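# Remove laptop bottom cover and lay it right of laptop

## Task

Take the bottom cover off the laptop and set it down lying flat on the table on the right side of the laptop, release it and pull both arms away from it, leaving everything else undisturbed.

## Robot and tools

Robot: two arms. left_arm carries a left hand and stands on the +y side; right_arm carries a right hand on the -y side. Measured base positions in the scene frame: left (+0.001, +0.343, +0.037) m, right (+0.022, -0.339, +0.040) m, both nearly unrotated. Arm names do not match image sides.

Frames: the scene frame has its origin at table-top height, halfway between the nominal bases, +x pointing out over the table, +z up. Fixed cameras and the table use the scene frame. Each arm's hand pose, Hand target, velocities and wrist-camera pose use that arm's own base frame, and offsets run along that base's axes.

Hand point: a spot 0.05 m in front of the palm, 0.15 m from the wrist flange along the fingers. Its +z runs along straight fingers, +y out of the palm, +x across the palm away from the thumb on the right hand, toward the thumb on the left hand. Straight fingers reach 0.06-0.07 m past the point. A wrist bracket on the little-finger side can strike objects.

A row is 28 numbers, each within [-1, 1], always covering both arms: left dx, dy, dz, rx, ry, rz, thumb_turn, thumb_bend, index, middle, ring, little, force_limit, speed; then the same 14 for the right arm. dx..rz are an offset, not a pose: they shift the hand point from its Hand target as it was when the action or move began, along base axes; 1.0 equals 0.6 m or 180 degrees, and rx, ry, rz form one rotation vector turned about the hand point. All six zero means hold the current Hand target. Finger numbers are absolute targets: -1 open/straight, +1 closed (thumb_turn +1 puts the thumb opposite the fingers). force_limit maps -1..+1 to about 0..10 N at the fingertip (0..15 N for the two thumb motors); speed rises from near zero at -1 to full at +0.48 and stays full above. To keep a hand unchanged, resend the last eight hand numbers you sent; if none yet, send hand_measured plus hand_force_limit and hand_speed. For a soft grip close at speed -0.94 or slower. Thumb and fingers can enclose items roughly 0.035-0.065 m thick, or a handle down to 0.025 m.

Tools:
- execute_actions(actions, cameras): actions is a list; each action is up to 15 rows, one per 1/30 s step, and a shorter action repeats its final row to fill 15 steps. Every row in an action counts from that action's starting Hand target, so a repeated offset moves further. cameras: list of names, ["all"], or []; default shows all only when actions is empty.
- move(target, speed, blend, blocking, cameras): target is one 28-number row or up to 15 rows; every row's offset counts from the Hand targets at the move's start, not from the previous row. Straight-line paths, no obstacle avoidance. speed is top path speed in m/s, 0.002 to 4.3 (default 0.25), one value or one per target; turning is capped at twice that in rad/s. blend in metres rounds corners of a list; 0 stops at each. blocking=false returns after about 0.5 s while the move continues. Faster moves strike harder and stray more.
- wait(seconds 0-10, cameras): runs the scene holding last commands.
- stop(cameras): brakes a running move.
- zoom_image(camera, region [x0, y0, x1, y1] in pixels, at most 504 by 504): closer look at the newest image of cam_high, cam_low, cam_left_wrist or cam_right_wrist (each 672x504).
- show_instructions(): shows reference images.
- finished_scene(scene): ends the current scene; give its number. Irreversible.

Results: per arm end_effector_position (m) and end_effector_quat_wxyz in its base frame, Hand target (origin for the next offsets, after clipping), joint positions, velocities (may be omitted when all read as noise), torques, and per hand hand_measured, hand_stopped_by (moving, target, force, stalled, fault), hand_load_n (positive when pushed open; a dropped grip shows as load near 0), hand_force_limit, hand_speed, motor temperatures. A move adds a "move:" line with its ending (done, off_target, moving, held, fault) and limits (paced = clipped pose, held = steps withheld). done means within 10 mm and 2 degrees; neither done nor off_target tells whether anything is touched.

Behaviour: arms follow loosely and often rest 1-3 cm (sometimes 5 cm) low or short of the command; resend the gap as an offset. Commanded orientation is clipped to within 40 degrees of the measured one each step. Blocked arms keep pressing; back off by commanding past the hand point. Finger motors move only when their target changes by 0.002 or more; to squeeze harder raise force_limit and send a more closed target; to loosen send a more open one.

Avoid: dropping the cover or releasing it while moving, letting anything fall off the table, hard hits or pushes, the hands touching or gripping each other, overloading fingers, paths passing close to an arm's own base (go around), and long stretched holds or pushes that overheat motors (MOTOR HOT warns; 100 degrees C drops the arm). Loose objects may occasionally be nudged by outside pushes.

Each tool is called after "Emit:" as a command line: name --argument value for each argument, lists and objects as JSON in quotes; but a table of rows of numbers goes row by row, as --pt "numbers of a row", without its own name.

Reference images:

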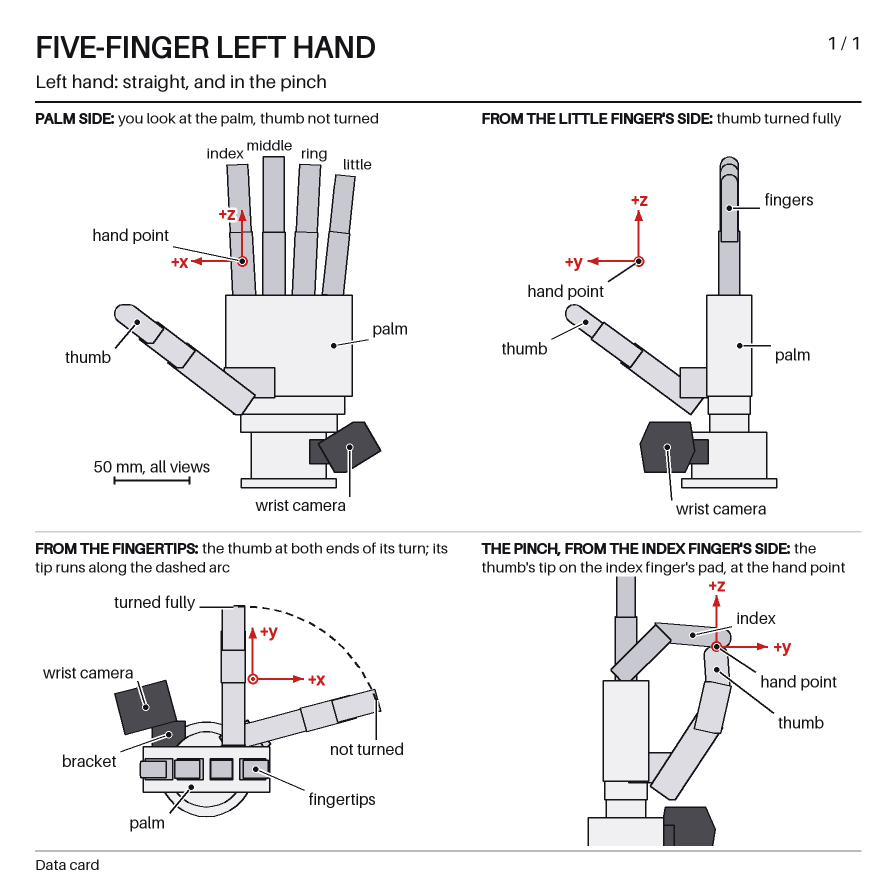

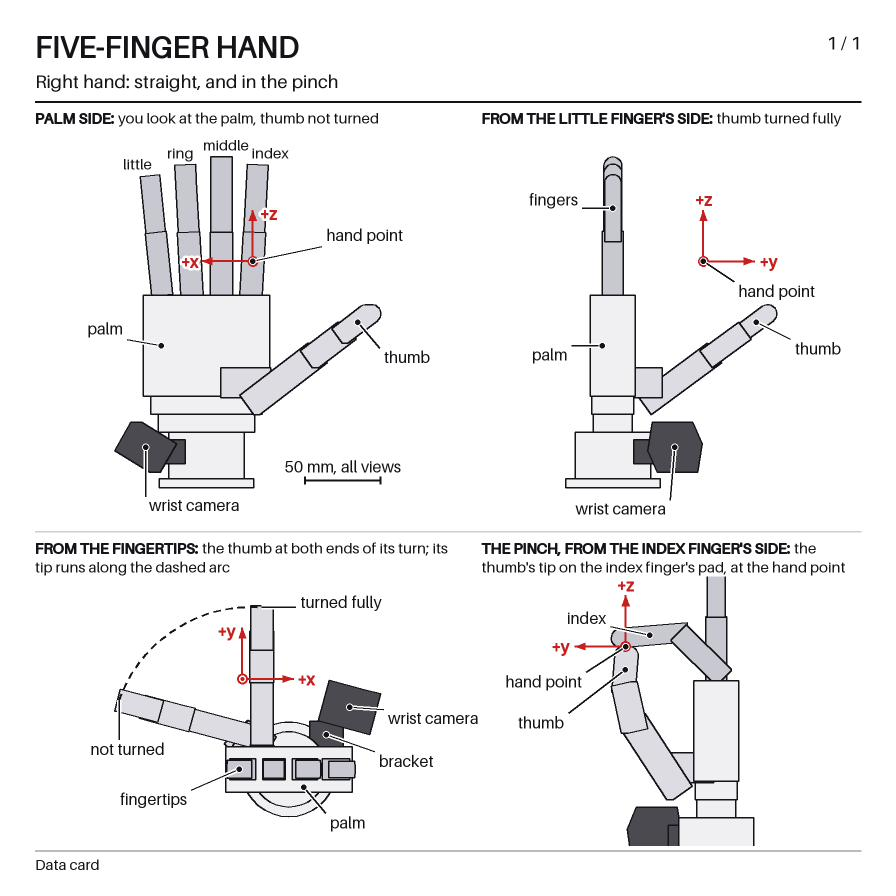

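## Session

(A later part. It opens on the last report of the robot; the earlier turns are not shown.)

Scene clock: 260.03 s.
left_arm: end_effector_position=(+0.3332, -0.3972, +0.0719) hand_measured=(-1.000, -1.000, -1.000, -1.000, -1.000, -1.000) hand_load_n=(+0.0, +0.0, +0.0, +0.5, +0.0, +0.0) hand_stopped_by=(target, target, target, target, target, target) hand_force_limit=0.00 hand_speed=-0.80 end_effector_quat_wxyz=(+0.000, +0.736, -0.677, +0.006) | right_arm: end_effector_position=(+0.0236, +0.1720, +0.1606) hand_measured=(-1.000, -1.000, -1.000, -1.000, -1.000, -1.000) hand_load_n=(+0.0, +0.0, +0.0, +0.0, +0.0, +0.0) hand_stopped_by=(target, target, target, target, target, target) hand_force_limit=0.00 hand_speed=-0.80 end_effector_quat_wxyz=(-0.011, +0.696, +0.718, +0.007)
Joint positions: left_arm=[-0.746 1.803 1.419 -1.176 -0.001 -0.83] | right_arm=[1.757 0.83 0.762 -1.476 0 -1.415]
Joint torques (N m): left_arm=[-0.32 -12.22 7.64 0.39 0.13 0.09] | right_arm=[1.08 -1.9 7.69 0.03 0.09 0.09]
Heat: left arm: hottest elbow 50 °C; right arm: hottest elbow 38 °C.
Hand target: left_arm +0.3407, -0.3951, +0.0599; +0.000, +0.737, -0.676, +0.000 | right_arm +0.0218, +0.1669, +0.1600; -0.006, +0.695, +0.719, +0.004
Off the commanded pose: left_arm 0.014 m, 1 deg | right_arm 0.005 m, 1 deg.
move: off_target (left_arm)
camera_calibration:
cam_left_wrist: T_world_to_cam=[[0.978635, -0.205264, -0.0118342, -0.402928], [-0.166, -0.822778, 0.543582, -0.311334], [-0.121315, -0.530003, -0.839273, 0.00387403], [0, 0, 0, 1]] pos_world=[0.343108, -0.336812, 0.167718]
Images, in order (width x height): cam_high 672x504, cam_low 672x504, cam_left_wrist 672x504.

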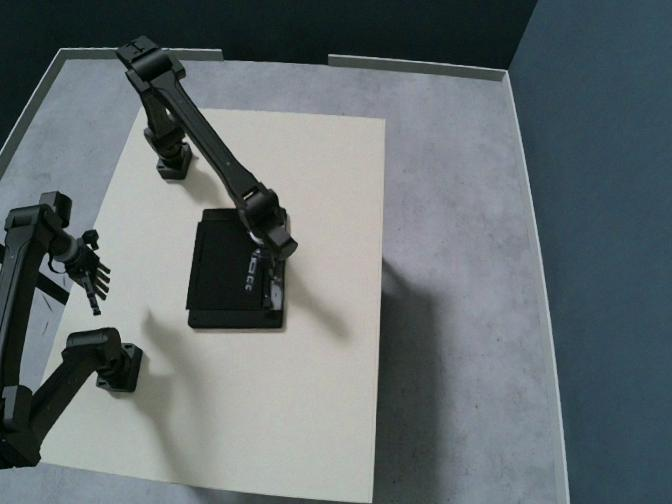

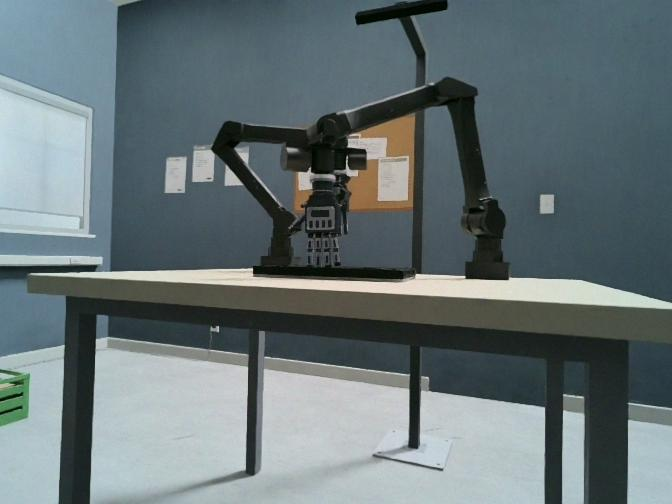

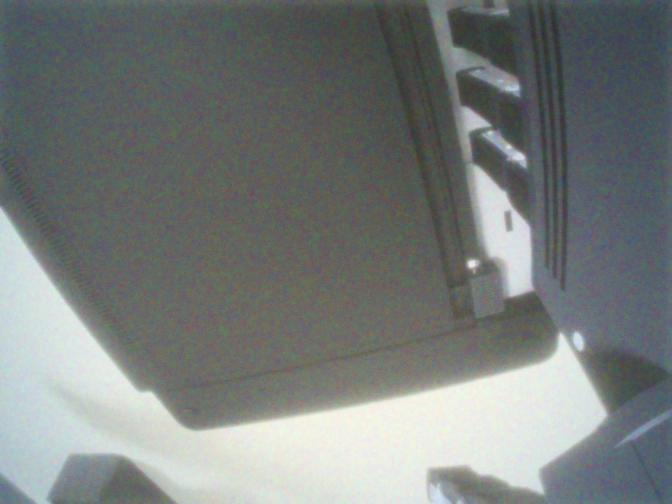

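Emit:
zoom_image --camera "cam_left_wrist" --region '[370, 180, 570, 360]'

Emit:
zoom_image --camera "cam_left_wrist" --region '[100, 320, 300, 450]'

Scaled by 2.520 from the camera's 672x504 image, which has a finer 960x720 frame.

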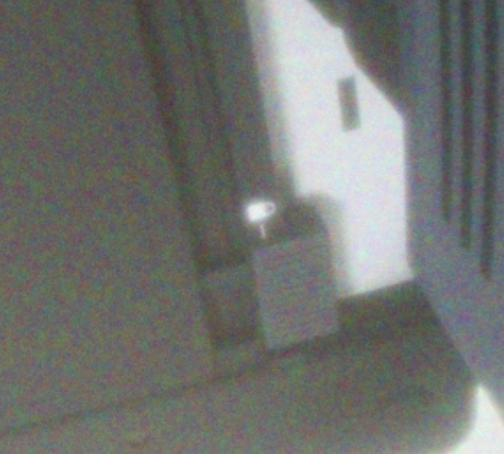

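Scaled by 2.520 from the camera's 672x504 image, which has a finer 960x720 frame.

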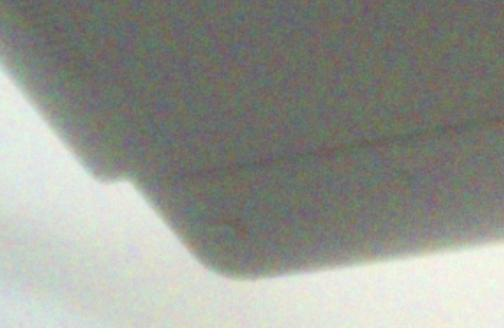

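Emit:
move --pt "0 0 0.035 0 0 0 -1 -1 -1 -1 -1 -1 0 -0.8 0 0 0 0 0 0 -1 -1 -1 -1 -1 -1 0 -0.8" --pt "-0.045 0 0.035 0 0 0 -1 -1 -1 -1 -1 -1 0 -0.8 0 0 0 0 0 0 -1 -1 -1 -1 -1 -1 0 -0.8" --speed 0.08 --cameras '["cam_low","cam_high","cam_left_wrist"]'

Emit:
zoom_image --camera "cam_low" --region '[290, 240, 370, 290]'

Emit:
zoom_image --camera "cam_left_wrist" --region '[370, 0, 570, 360]'

Scene clock: 275.30 s.
left_arm: end_effector_position=(+0.3252, -0.3903, +0.0787) hand_measured=(-1.000, -1.000, -1.000, -1.000, -1.000, -1.000) hand_load_n=(+0.0, +0.0, +0.0, +0.5, +0.0, +0.0) hand_stopped_by=(target, target, target, target, target, target) hand_force_limit=0.00 hand_speed=-0.80 end_effector_quat_wxyz=(-0.003, +0.741, -0.672, +0.000) | right_arm: end_effector_position=(+0.0236, +0.1720, +0.1606) hand_measured=(-1.000, -1.000, -1.000, -1.000, -1.000, -1.000) hand_load_n=(+0.0, -0.5, +0.0, +0.0, +0.0, -0.5) hand_stopped_by=(target, target, target, target, target, target) hand_force_limit=0.00 hand_speed=-0.80 end_effector_quat_wxyz=(-0.011, +0.696, +0.718, +0.007)
Joint positions: left_arm=[-0.748 1.777 1.401 -1.196 -0.005 -0.846] | right_arm=[1.757 0.83 0.762 -1.476 0 -1.415]
Joint torques (N m): left_arm=[-2.84 -15.21 6.31 0.02 0.32 -0.09] | right_arm=[1.14 -1.9 7.69 0.02 0.09 0.09]
Heat: left arm: hottest elbow 49 °C; right arm: hottest elbow 38 °C.
Hand target: left_arm +0.3138, -0.3951, +0.0808; +0.000, +0.737, -0.676, -0.001 | right_arm +0.0218, +0.1669, +0.1600; -0.006, +0.695, +0.719, +0.004
Off the commanded pose: left_arm 0.013 m, 1 deg | right_arm 0.005 m, 1 deg.
move: off_target (left_arm)
camera_calibration:
cam_left_wrist: T_world_to_cam=[[0.981348, -0.191204, -0.0199216, -0.388437], [-0.151098, -0.831245, 0.534978, -0.318234], [-0.11885, -0.52199, -0.844631, 0.0150676], [0, 0, 0, 1]] pos_world=[0.334898, -0.330936, 0.175237]
Images, in order (width x height): cam_high 672x504, cam_low 672x504, cam_left_wrist 672x504.

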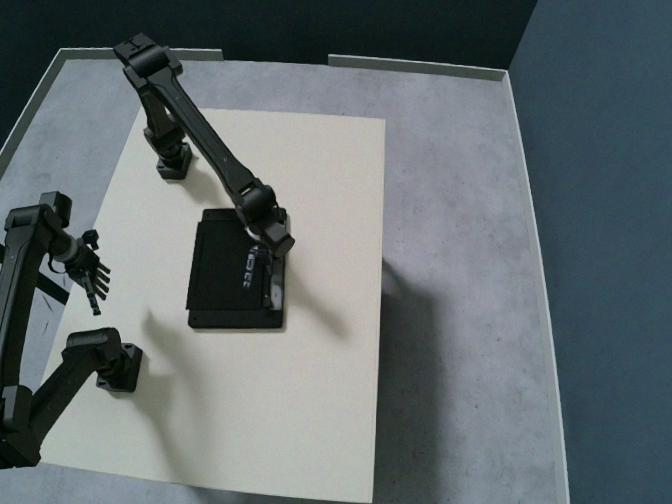

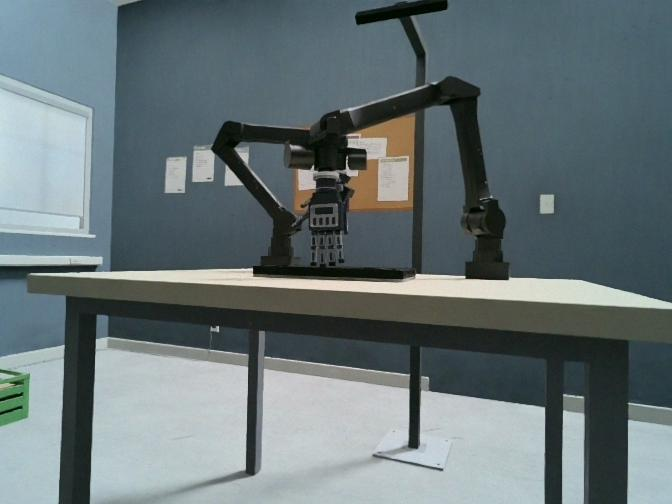

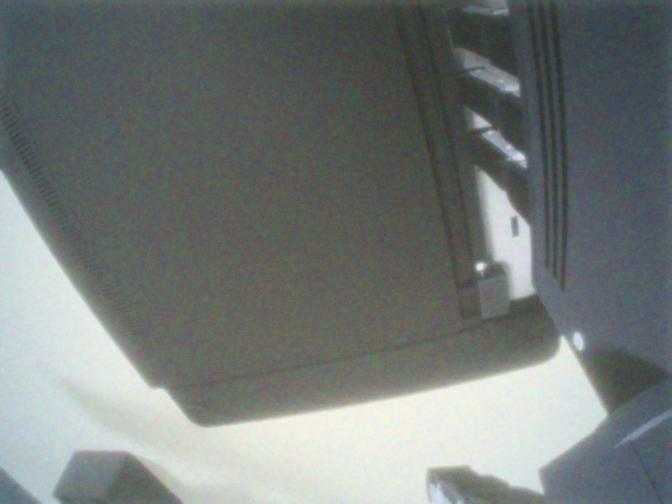

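Scaled by 6.300.

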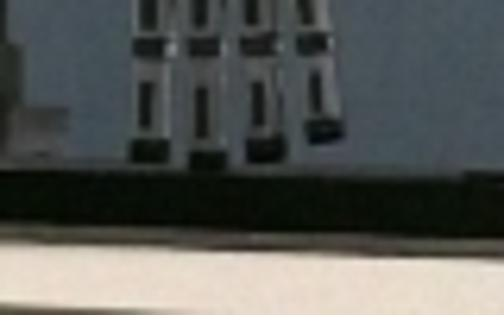

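Scaled by 1.400 from the camera's 672x504 image, which has a finer 960x720 frame.

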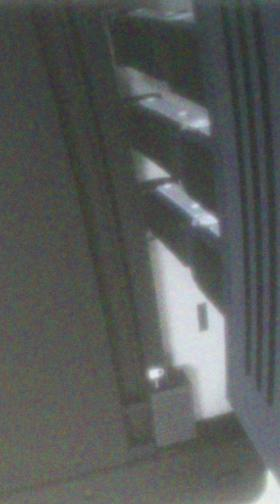

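Emit:
move --pt "-0.01 0 -0.015 0 0 0 -1 -1 -1 -1 -1 -1 0 -0.8 0 0 0 0 0 0 -1 -1 -1 -1 -1 -1 0 -0.8" --speed 0.05 --cameras '["cam_low","cam_high","cam_left_wrist"]'

Emit:
zoom_image --camera "cam_low" --region '[290, 240, 370, 290]'

Emit:
zoom_image --camera "cam_left_wrist" --region '[370, 0, 570, 360]'

Scene clock: 283.33 s.
left_arm: end_effector_position=(+0.3243, -0.3903, +0.0778) hand_measured=(-1.000, -1.000, -1.000, -1.000, -1.000, -1.000) hand_load_n=(+0.5, +0.0, +0.0, +0.5, +0.0, +0.0) hand_stopped_by=(target, target, target, target, target, target) hand_force_limit=0.00 hand_speed=-0.80 end_effector_quat_wxyz=(-0.004, +0.743, -0.669, +0.008) | right_arm: end_effector_position=(+0.0236, +0.1720, +0.1606) hand_measured=(-1.000, -1.000, -1.000, -1.000, -1.000, -1.000) hand_load_n=(+0.0, +0.0, +0.0, +0.0, +0.0, +0.0) hand_stopped_by=(target, target, target, target, target, target) hand_force_limit=0.00 hand_speed=-0.80 end_effector_quat_wxyz=(-0.011, +0.696, +0.718, +0.007)
Joint positions: left_arm=[-0.75 1.764 1.381 -1.173 -0.008 -0.855] | right_arm=[1.757 0.83 0.762 -1.476 0 -1.415]
Joint torques (N m): left_arm=[-3.49 -14.33 5.63 0.1 0.38 -0.09] | right_arm=[1.08 -1.9 7.69 0.03 0.09 0.09]
Heat: left arm: hottest elbow 49 °C; right arm: hottest elbow 38 °C.
Hand target: left_arm +0.3078, -0.3952, +0.0720; +0.000, +0.737, -0.676, +0.000 | right_arm +0.0218, +0.1669, +0.1600; -0.006, +0.695, +0.719, +0.004
Off the commanded pose: left_arm 0.018 m, 1 deg | right_arm 0.005 m, 1 deg.
move: off_target (left_arm)
camera_calibration:
cam_left_wrist: T_world_to_cam=[[0.982818, -0.184517, -0.00477936, -0.386524], [-0.152658, -0.827131, 0.540879, -0.316257], [-0.103755, -0.530855, -0.841087, 0.00559023], [0, 0, 0, 1]] pos_world=[0.332183, -0.329939, 0.173911]
Images, in order (width x height): cam_high 672x504, cam_low 672x504, cam_left_wrist 672x504.

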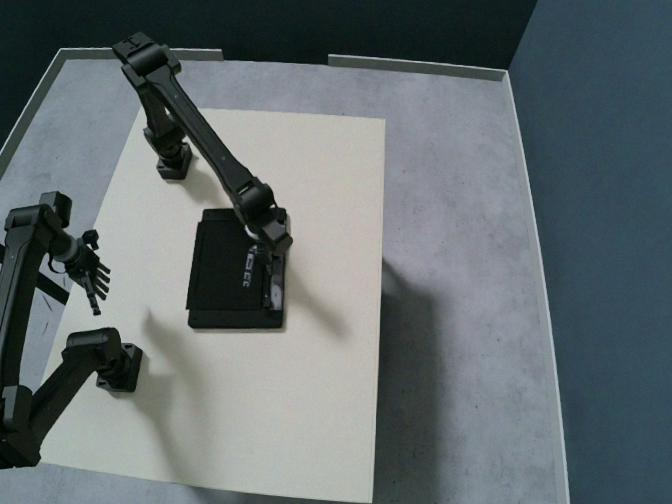

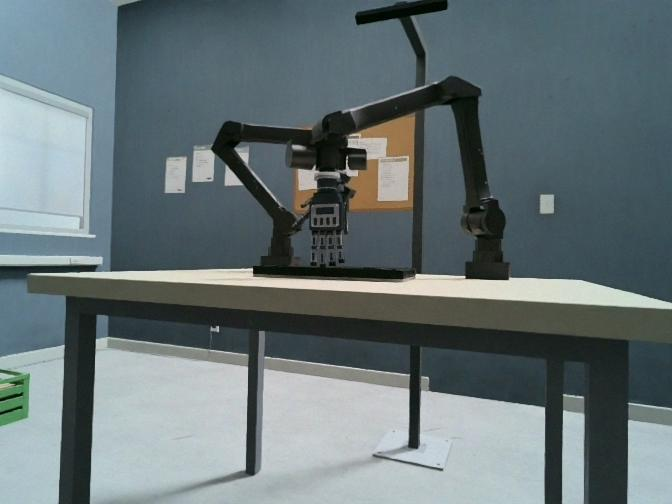

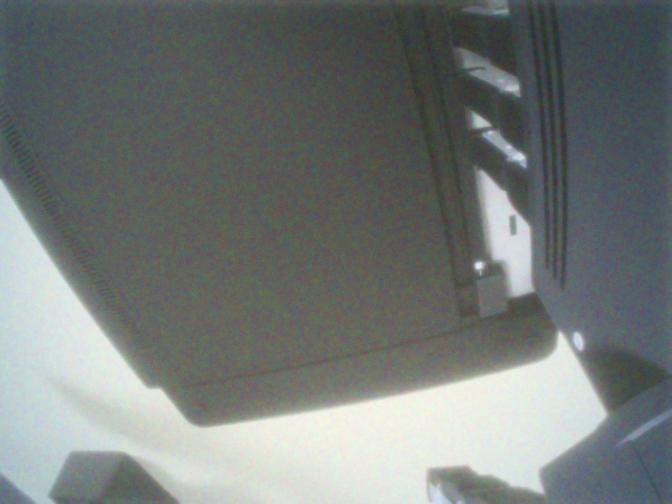

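Scaled by 6.300.

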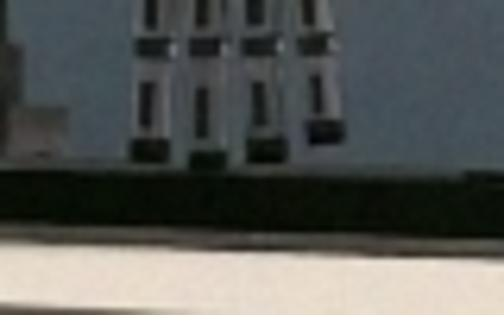

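Scaled by 1.400 from the camera's 672x504 image, which has a finer 960x720 frame.

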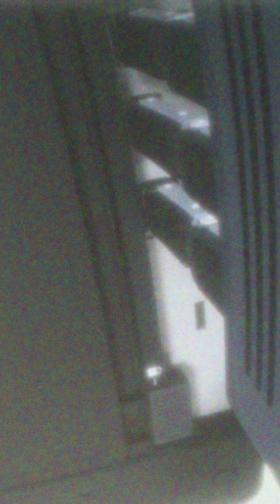

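Emit:
move --pt "-0.02 0 0.05 0 0 0 -1 -1 -1 -1 -1 -1 0 -0.8 0 0 0 0 0 0 -1 -1 -1 -1 -1 -1 0 -0.8" --speed 0.1 --cameras '["cam_left_wrist"]'

Emit:
zoom_image --camera "cam_left_wrist" --region '[370, 0, 570, 360]'

Scene clock: 289.27 s.
left_arm: end_effector_position=(+0.3008, -0.3926, +0.0951) hand_measured=(-1.000, -1.000, -1.000, -1.000, -1.000, -1.000) hand_load_n=(+0.0, +0.0, +0.0, +0.0, +0.0, +0.0) hand_stopped_by=(target, target, target, target, target, target) hand_force_limit=0.00 hand_speed=-0.80 end_effector_quat_wxyz=(+0.000, +0.737, -0.676, -0.003) | right_arm: end_effector_position=(+0.0236, +0.1720, +0.1606) hand_measured=(-1.000, -1.000, -1.000, -1.000, -1.000, -1.000) hand_load_n=(+0.0, +0.0, +0.0, +0.0, +0.0, +0.0) hand_stopped_by=(target, target, target, target, target, target) hand_force_limit=0.00 hand_speed=-0.80 end_effector_quat_wxyz=(-0.011, +0.696, +0.718, +0.007)
Joint positions: left_arm=[-0.783 1.728 1.378 -1.227 -0.001 -0.869] | right_arm=[1.757 0.83 0.762 -1.476 0 -1.415]
Joint torques (N m): left_arm=[-2.08 -14.62 7.28 -0.35 0.12 -0.07] | right_arm=[1.08 -1.96 7.69 0.03 0.08 0.09]
Heat: left arm: hottest elbow 48 °C; right arm: hottest elbow 38 °C.
Hand target: left_arm +0.2959, -0.3952, +0.1019; +0.000, +0.737, -0.676, +0.000 | right_arm +0.0218, +0.1669, +0.1600; -0.006, +0.695, +0.719, +0.004
Off the commanded pose: left_arm 0.009 m, 0 deg | right_arm 0.005 m, 1 deg.
move: done
camera_calibration:
cam_left_wrist: T_world_to_cam=[[0.979016, -0.202027, -0.0267, -0.367398], [-0.156543, -0.829464, 0.536175, -0.330384], [-0.130469, -0.520744, -0.843685, 0.0286964], [0, 0, 0, 1]] pos_world=[0.311713, -0.333323, 0.191545]
Images, in order (width x height): cam_left_wrist 672x504.

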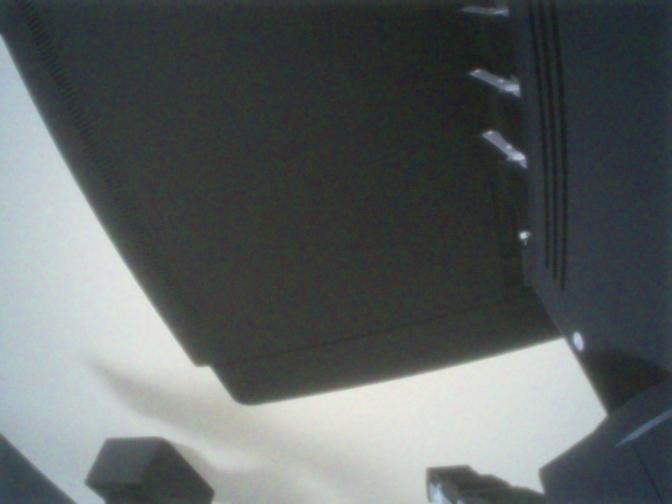

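Scaled by 1.400 from the camera's 672x504 image, which has a finer 960x720 frame.

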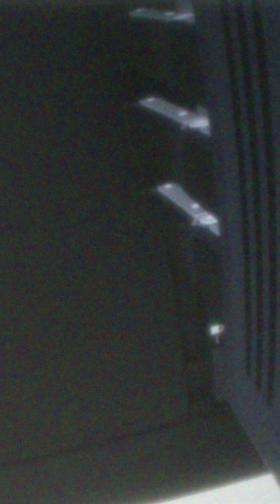

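Emit:
move --pt "0.033 0 0 0 0 0 -1 -1 -1 -1 -1 -1 0 -0.8 0 0 0 0 0 0 -1 -1 -1 -1 -1 -1 0 -0.8" --pt "0.033 0 -0.03 0 0 0 -1 -1 -1 -1 -1 -1 0 -0.8 0 0 0 0 0 0 -1 -1 -1 -1 -1 -1 0 -0.8" --speed 0.1 --cameras '["cam_left_wrist","cam_low"]'

Emit:
zoom_image --camera "cam_left_wrist" --region '[370, 0, 570, 360]'

Emit:
zoom_image --camera "cam_low" --region '[290, 240, 370, 290]'

Scene clock: 298.97 s.
left_arm: end_effector_position=(+0.3041, -0.3936, +0.0908) hand_measured=(-1.000, -1.000, -1.000, -1.000, -1.000, -1.000) hand_load_n=(+0.0, +0.0, +0.0, +0.0, +0.0, +0.0) hand_stopped_by=(target, target, target, target, target, target) hand_force_limit=0.00 hand_speed=-0.80 end_effector_quat_wxyz=(+0.000, +0.736, -0.677, +0.000) | right_arm: end_effector_position=(+0.0236, +0.1720, +0.1606) hand_measured=(-1.000, -1.000, -1.000, -1.000, -1.000, -1.000) hand_load_n=(+0.0, +0.0, +0.0, +0.0, +0.0, +0.0) hand_stopped_by=(target, target, target, target, target, target) hand_force_limit=0.00 hand_speed=-0.80 end_effector_quat_wxyz=(-0.011, +0.696, +0.718, +0.007)
Joint positions: left_arm=[-0.78 1.736 1.378 -1.214 -0.001 -0.862] | right_arm=[1.757 0.83 0.762 -1.476 0 -1.415]
Joint torques (N m): left_arm=[-0.32 -11.81 8.62 0.28 0.13 0.1] | right_arm=[1.08 -1.96 7.71 0.02 0.09 0.09]
Heat: left arm: hottest elbow 48 °C; right arm: hottest elbow 38 °C.
Hand target: left_arm +0.3156, -0.3952, +0.0839; +0.000, +0.737, -0.676, +0.000 | right_arm +0.0218, +0.1669, +0.1600; -0.006, +0.695, +0.719, +0.004
Off the commanded pose: left_arm 0.014 m, 0 deg | right_arm 0.005 m, 1 deg.
move: off_target (left_arm)
camera_calibration:
cam_left_wrist: T_world_to_cam=[[0.978237, -0.206264, -0.0225219, -0.372745], [-0.161957, -0.826906, 0.538513, -0.325919], [-0.129699, -0.523145, -0.842316, 0.0236501], [0, 0, 0, 1]] pos_world=[0.314915, -0.334016, 0.187037]
Images, in order (width x height): cam_low 672x504, cam_left_wrist 672x504.

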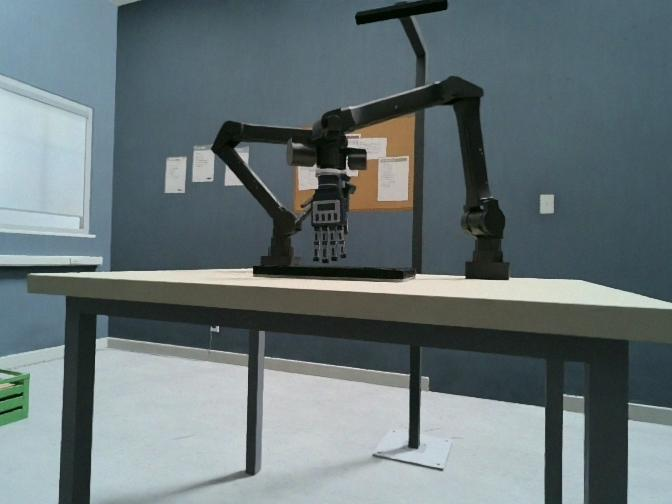

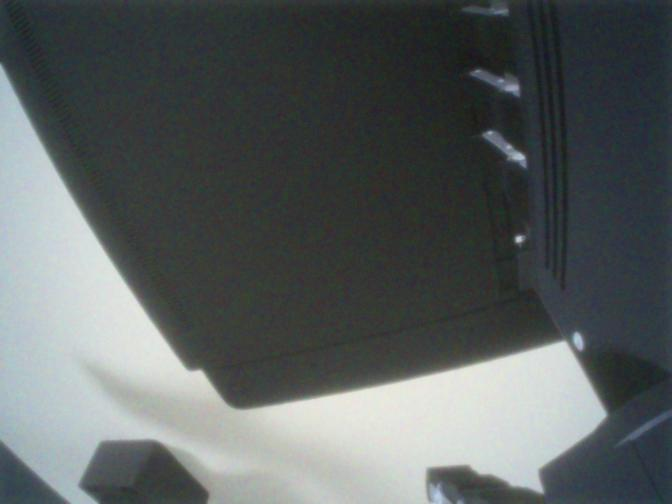

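Scaled by 1.400 from the camera's 672x504 image, which has a finer 960x720 frame.

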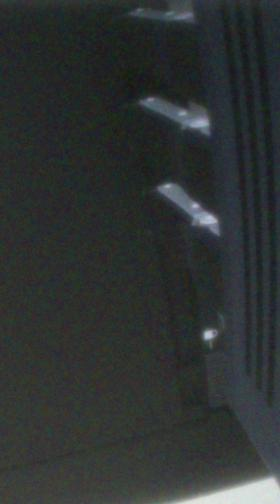

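Scaled by 6.300.

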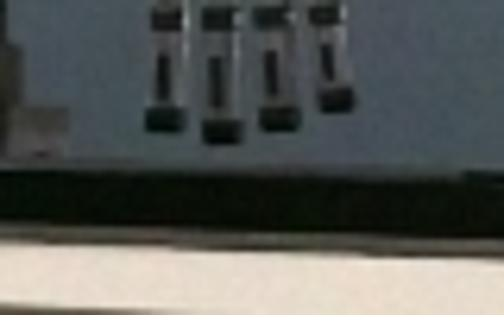

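Emit:
move --pt "0.02 0 -0.017 0 0 0 -1 -1 -1 -1 -1 -1 0 -0.8 0 0 0 0 0 0 -1 -1 -1 -1 -1 -1 0 -0.8" --speed 0.1 --cameras '["cam_left_wrist","cam_low"]'

Emit:
zoom_image --camera "cam_left_wrist" --region '[370, 0, 570, 360]'

Emit:
zoom_image --camera "cam_low" --region '[290, 240, 370, 290]'

Scene clock: 305.17 s.
left_arm: end_effector_position=(+0.3115, -0.3901, +0.0771) hand_measured=(-1.000, -1.000, -1.000, -1.000, -1.000, -1.000) hand_load_n=(+0.0, +0.0, +0.0, -0.5, +0.0, +0.0) hand_stopped_by=(target, target, target, target, target, target) hand_force_limit=0.00 hand_speed=-0.80 end_effector_quat_wxyz=(+0.001, +0.736, -0.677, -0.007) | right_arm: end_effector_position=(+0.0236, +0.1720, +0.1606) hand_measured=(-1.000, -1.000, -1.000, -1.000, -1.000, -1.000) hand_load_n=(+0.0, +0.0, +0.0, +0.0, +0.0, +0.0) hand_stopped_by=(target, target, target, target, target, target) hand_force_limit=0.00 hand_speed=-0.80 end_effector_quat_wxyz=(-0.011, +0.696, +0.718, +0.007)
Joint positions: left_arm=[-0.764 1.765 1.378 -1.198 0.002 -0.847] | right_arm=[1.757 0.83 0.762 -1.476 0 -1.415]
Joint torques (N m): left_arm=[-0.38 -11.75 9.54 0.34 0.03 0.11] | right_arm=[1.08 -1.9 7.69 0.03 0.09 0.09]
Heat: left arm: hottest elbow 48 °C; right arm: hottest elbow 37 °C.
Hand target: left_arm +0.3278, -0.3951, +0.0737; +0.000, +0.737, -0.676, +0.000 | right_arm +0.0218, +0.1669, +0.1600; -0.006, +0.695, +0.719, +0.004
Off the commanded pose: left_arm 0.017 m, 1 deg | right_arm 0.005 m, 1 deg.
move: off_target (left_arm)
camera_calibration:
cam_left_wrist: T_world_to_cam=[[0.978164, -0.204849, -0.0351069, -0.378015], [-0.154908, -0.831205, 0.533949, -0.317953], [-0.13856, -0.516852, -0.844787, 0.0203109], [0, 0, 0, 1]] pos_world=[0.323321, -0.331222, 0.173658]
Images, in order (width x height): cam_low 672x504, cam_left_wrist 672x504.

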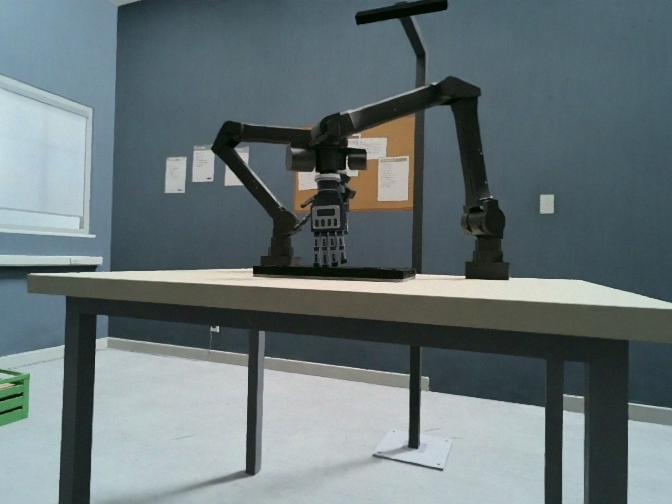

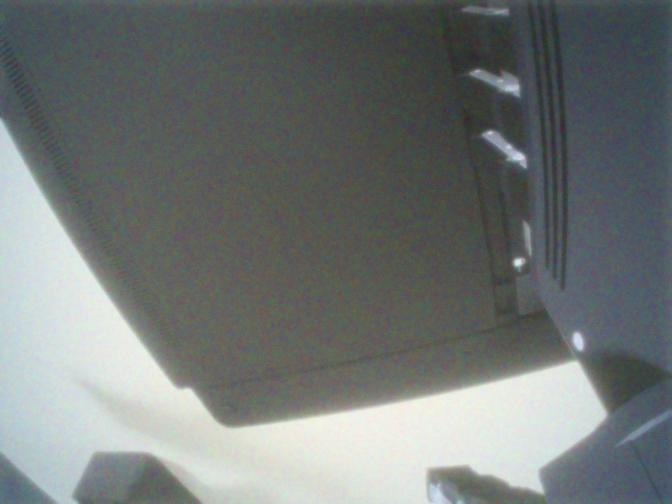

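Scaled by 1.400 from the camera's 672x504 image, which has a finer 960x720 frame.

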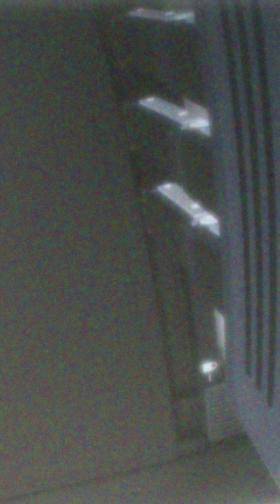

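Scaled by 6.300.

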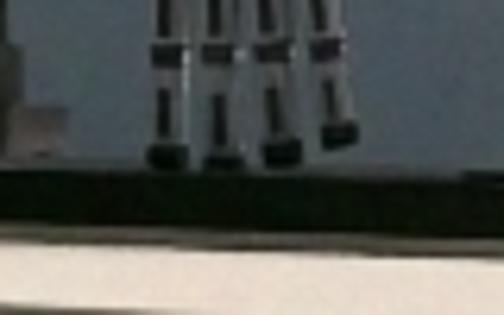

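Emit:
move --pt "-0.10 -0.005 0 0 0 0 -1 -1 -1 -1 -1 -1 0 -0.8 0 0 0 0 0 0 -1 -1 -1 -1 -1 -1 0 -0.8" --speed 0.06 --cameras '["cam_left_wrist","cam_low","cam_high"]'

Emit:
zoom_image --camera "cam_high" --region '[180, 190, 310, 340]'

Emit:
zoom_image --camera "cam_low" --region '[290, 240, 370, 290]'

Scene clock: 311.17 s.
left_arm: end_effector_position=(+0.2779, -0.3996, +0.0795) hand_measured=(-1.000, -1.000, -1.000, -1.000, -1.000, -1.000) hand_load_n=(+0.0, +0.0, +0.0, +0.0, +0.0, +0.0) hand_stopped_by=(target, target, target, target, target, target) hand_force_limit=0.00 hand_speed=-0.80 end_effector_quat_wxyz=(+0.000, +0.738, -0.675, +0.009) | right_arm: end_effector_position=(+0.0236, +0.1720, +0.1606) hand_measured=(-1.000, -1.000, -1.000, -1.000, -1.000, -1.000) hand_load_n=(+0.0, +0.0, +0.0, +0.0, +0.0, +0.0) hand_stopped_by=(target, target, target, target, target, target) hand_force_limit=0.00 hand_speed=-0.80 end_effector_quat_wxyz=(-0.011, +0.696, +0.718, +0.007)
Joint positions: left_arm=[-0.825 1.7 1.298 -1.15 -0.001 -0.916] | right_arm=[1.757 0.83 0.762 -1.476 0 -1.415]
Joint torques (N m): left_arm=[-2.14 -13.27 5.81 -0.09 0.14 -0.06] | right_arm=[1.14 -1.85 7.71 0.02 0.09 0.09]
Heat: left arm: hottest elbow 48 °C; right arm: hottest elbow 37 °C.
Hand target: left_arm +0.2677, -0.3982, +0.0738; +0.000, +0.737, -0.676, +0.000 | right_arm +0.0218, +0.1669, +0.1600; -0.006, +0.695, +0.719, +0.004
Off the commanded pose: left_arm 0.012 m, 1 deg | right_arm 0.005 m, 1 deg.
move: off_target (left_arm)
camera_calibration:
cam_left_wrist: T_world_to_cam=[[0.979995, -0.198917, -0.0064731, -0.347482], [-0.162924, -0.820498, 0.54794, -0.326968], [-0.114306, -0.535924, -0.836493, -0.00227428], [0, 0, 0, 1]] pos_world=[0.286999, -0.338616, 0.175007]
Images, in order (width x height): cam_high 672x504, cam_low 672x504, cam_left_wrist 672x504.

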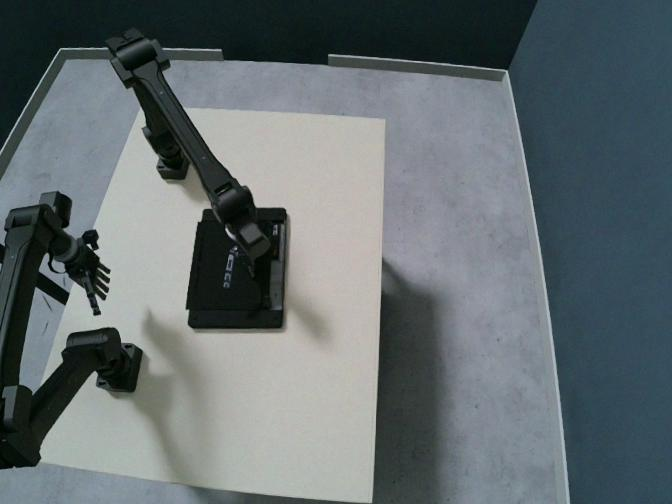

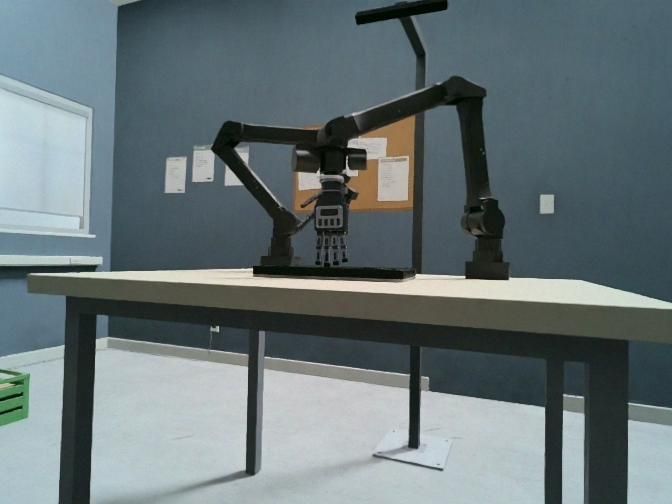

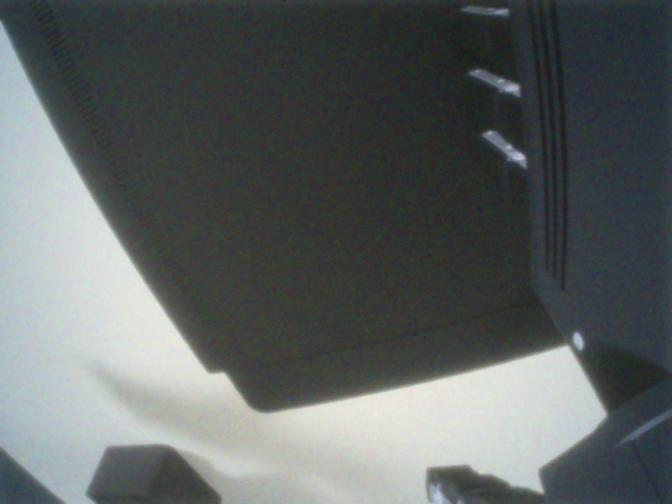

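Scaled by 3.360.

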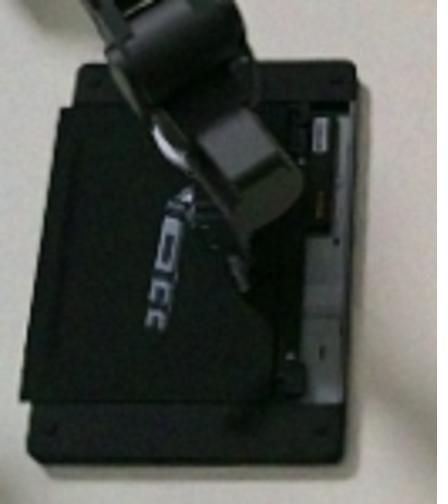

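Scaled by 6.300.

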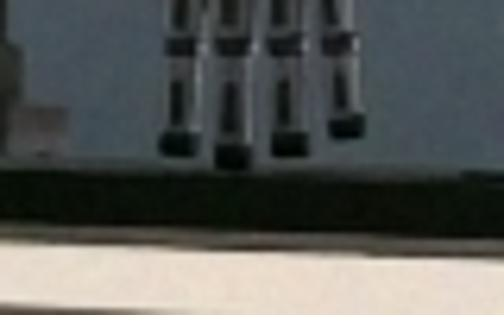

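Emit:
move --pt "0 0 0 0 0 0 -1 -1 -1 -1 -1 -1 0 -0.8 0.1175 0.2133 -0.16 0 0 0 1 -1 0 0 0 0 0 -0.2" --speed 0.15 --cameras '["all"]'

Emit:
zoom_image --camera "cam_low" --region '[240, 190, 440, 300]'

Emit:
zoom_image --camera "cam_high" --region '[140, 190, 310, 340]'

Scene clock: 359.57 s.
left_arm: end_effector_position=(+0.2780, -0.3997, +0.0795) hand_measured=(-1.000, -1.000, -1.000, -1.000, -1.000, -1.000) hand_load_n=(-0.5, +0.0, +0.0, +0.0, +0.0, +0.0) hand_stopped_by=(target, target, target, target, target, target) hand_force_limit=0.00 hand_speed=-0.80 end_effector_quat_wxyz=(+0.000, +0.738, -0.674, +0.009) | right_arm: end_effector_position=(+0.0869, +0.2771, +0.0580) hand_measured=(+1.000, -1.000, +0.000, +0.000, +0.000, +0.000) hand_load_n=(+0.0, +0.0, +0.0, +0.0, +0.0, +0.0) hand_stopped_by=(target, target, target, target, target, target) hand_force_limit=0.00 hand_speed=-0.20 end_effector_quat_wxyz=(+0.005, +0.695, +0.719, -0.007)
Joint positions: left_arm=[-0.825 1.7 1.298 -1.15 -0.001 -0.916] | right_arm=[1.488 1.28 0.768 -1.076 -0.001 -1.689]
Joint torques (N m): left_arm=[-2.43 -12.98 5.75 -0.05 0.15 -0.07] | right_arm=[-0.91 -5.25 9.68 1.01 -0.04 -0.15]
Motor temperatures (°C): left_arm=[35 35 43 31 29 29] | right_arm=[30 27 37 30 29 29]
Heat: left arm: hottest elbow 43 °C; right arm: hottest elbow 37 °C.
Hand target: left_arm +0.2677, -0.3982, +0.0738; +0.000, +0.737, -0.676, +0.000 | right_arm +0.0922, +0.2949, +0.0640; -0.006, +0.695, +0.719, +0.005
Off the commanded pose: left_arm 0.012 m, 1 deg | right_arm 0.020 m, 2 deg.
move: off_target (left_arm, right_arm)
camera_calibration:
cam_left_wrist: T_world_to_cam=[[0.980141, -0.198198, -0.00645799, -0.347282], [-0.162328, -0.820609, 0.547951, -0.32718], [-0.113902, -0.536021, -0.836485, -0.00242492], [0, 0, 0, 1]] pos_world=[0.286999, -0.338617, 0.175007]
cam_right_wrist: T_world_to_cam=[[0.96347, 0.265955, -0.0315303, -0.152735], [0.238422, -0.798133, 0.553298, 0.162549], [0.121987, -0.540604, -0.832386, 0.304525], [0, 0, 0, 1]] pos_world=[0.0712526, 0.334984, 0.158729]

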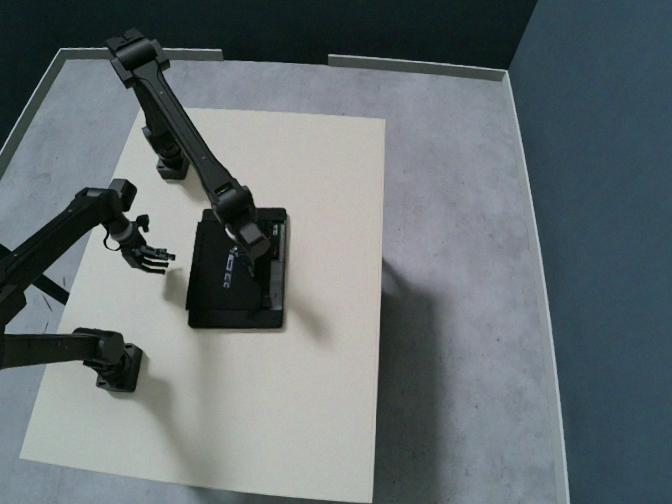

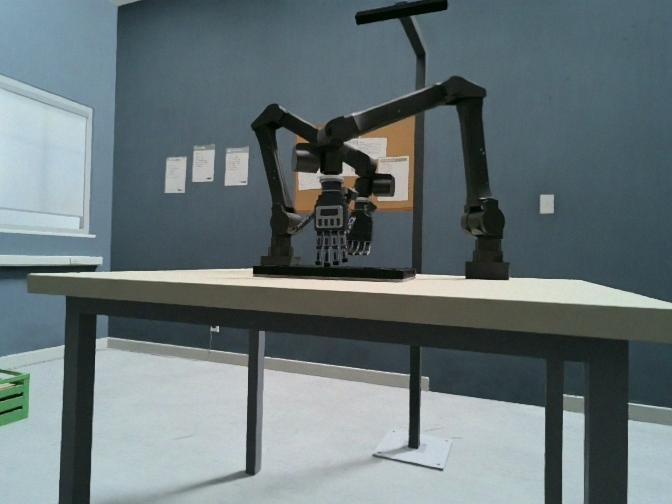

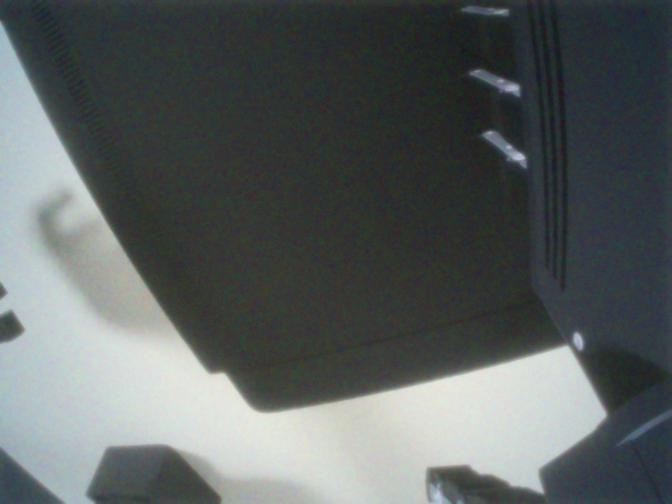

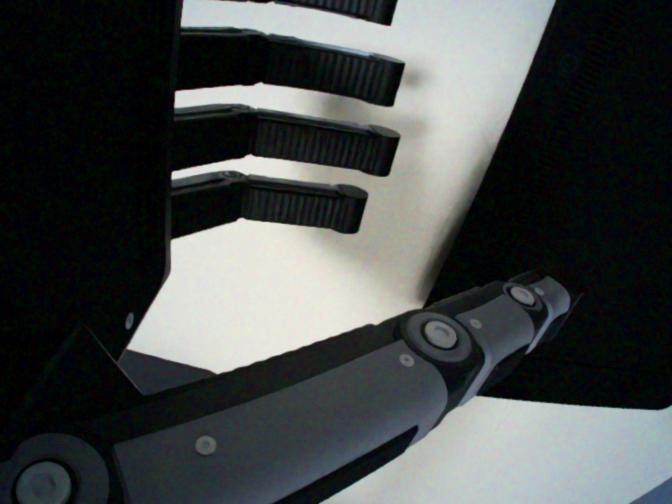

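Scaled by 2.520.

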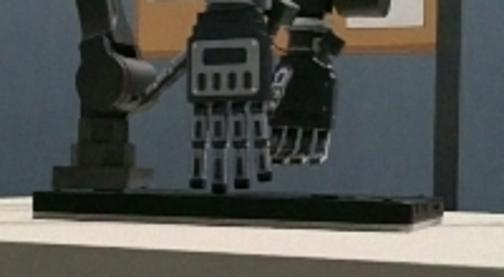

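Scaled by 2.965.

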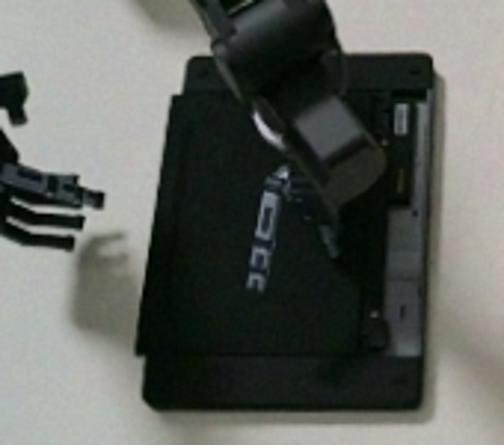

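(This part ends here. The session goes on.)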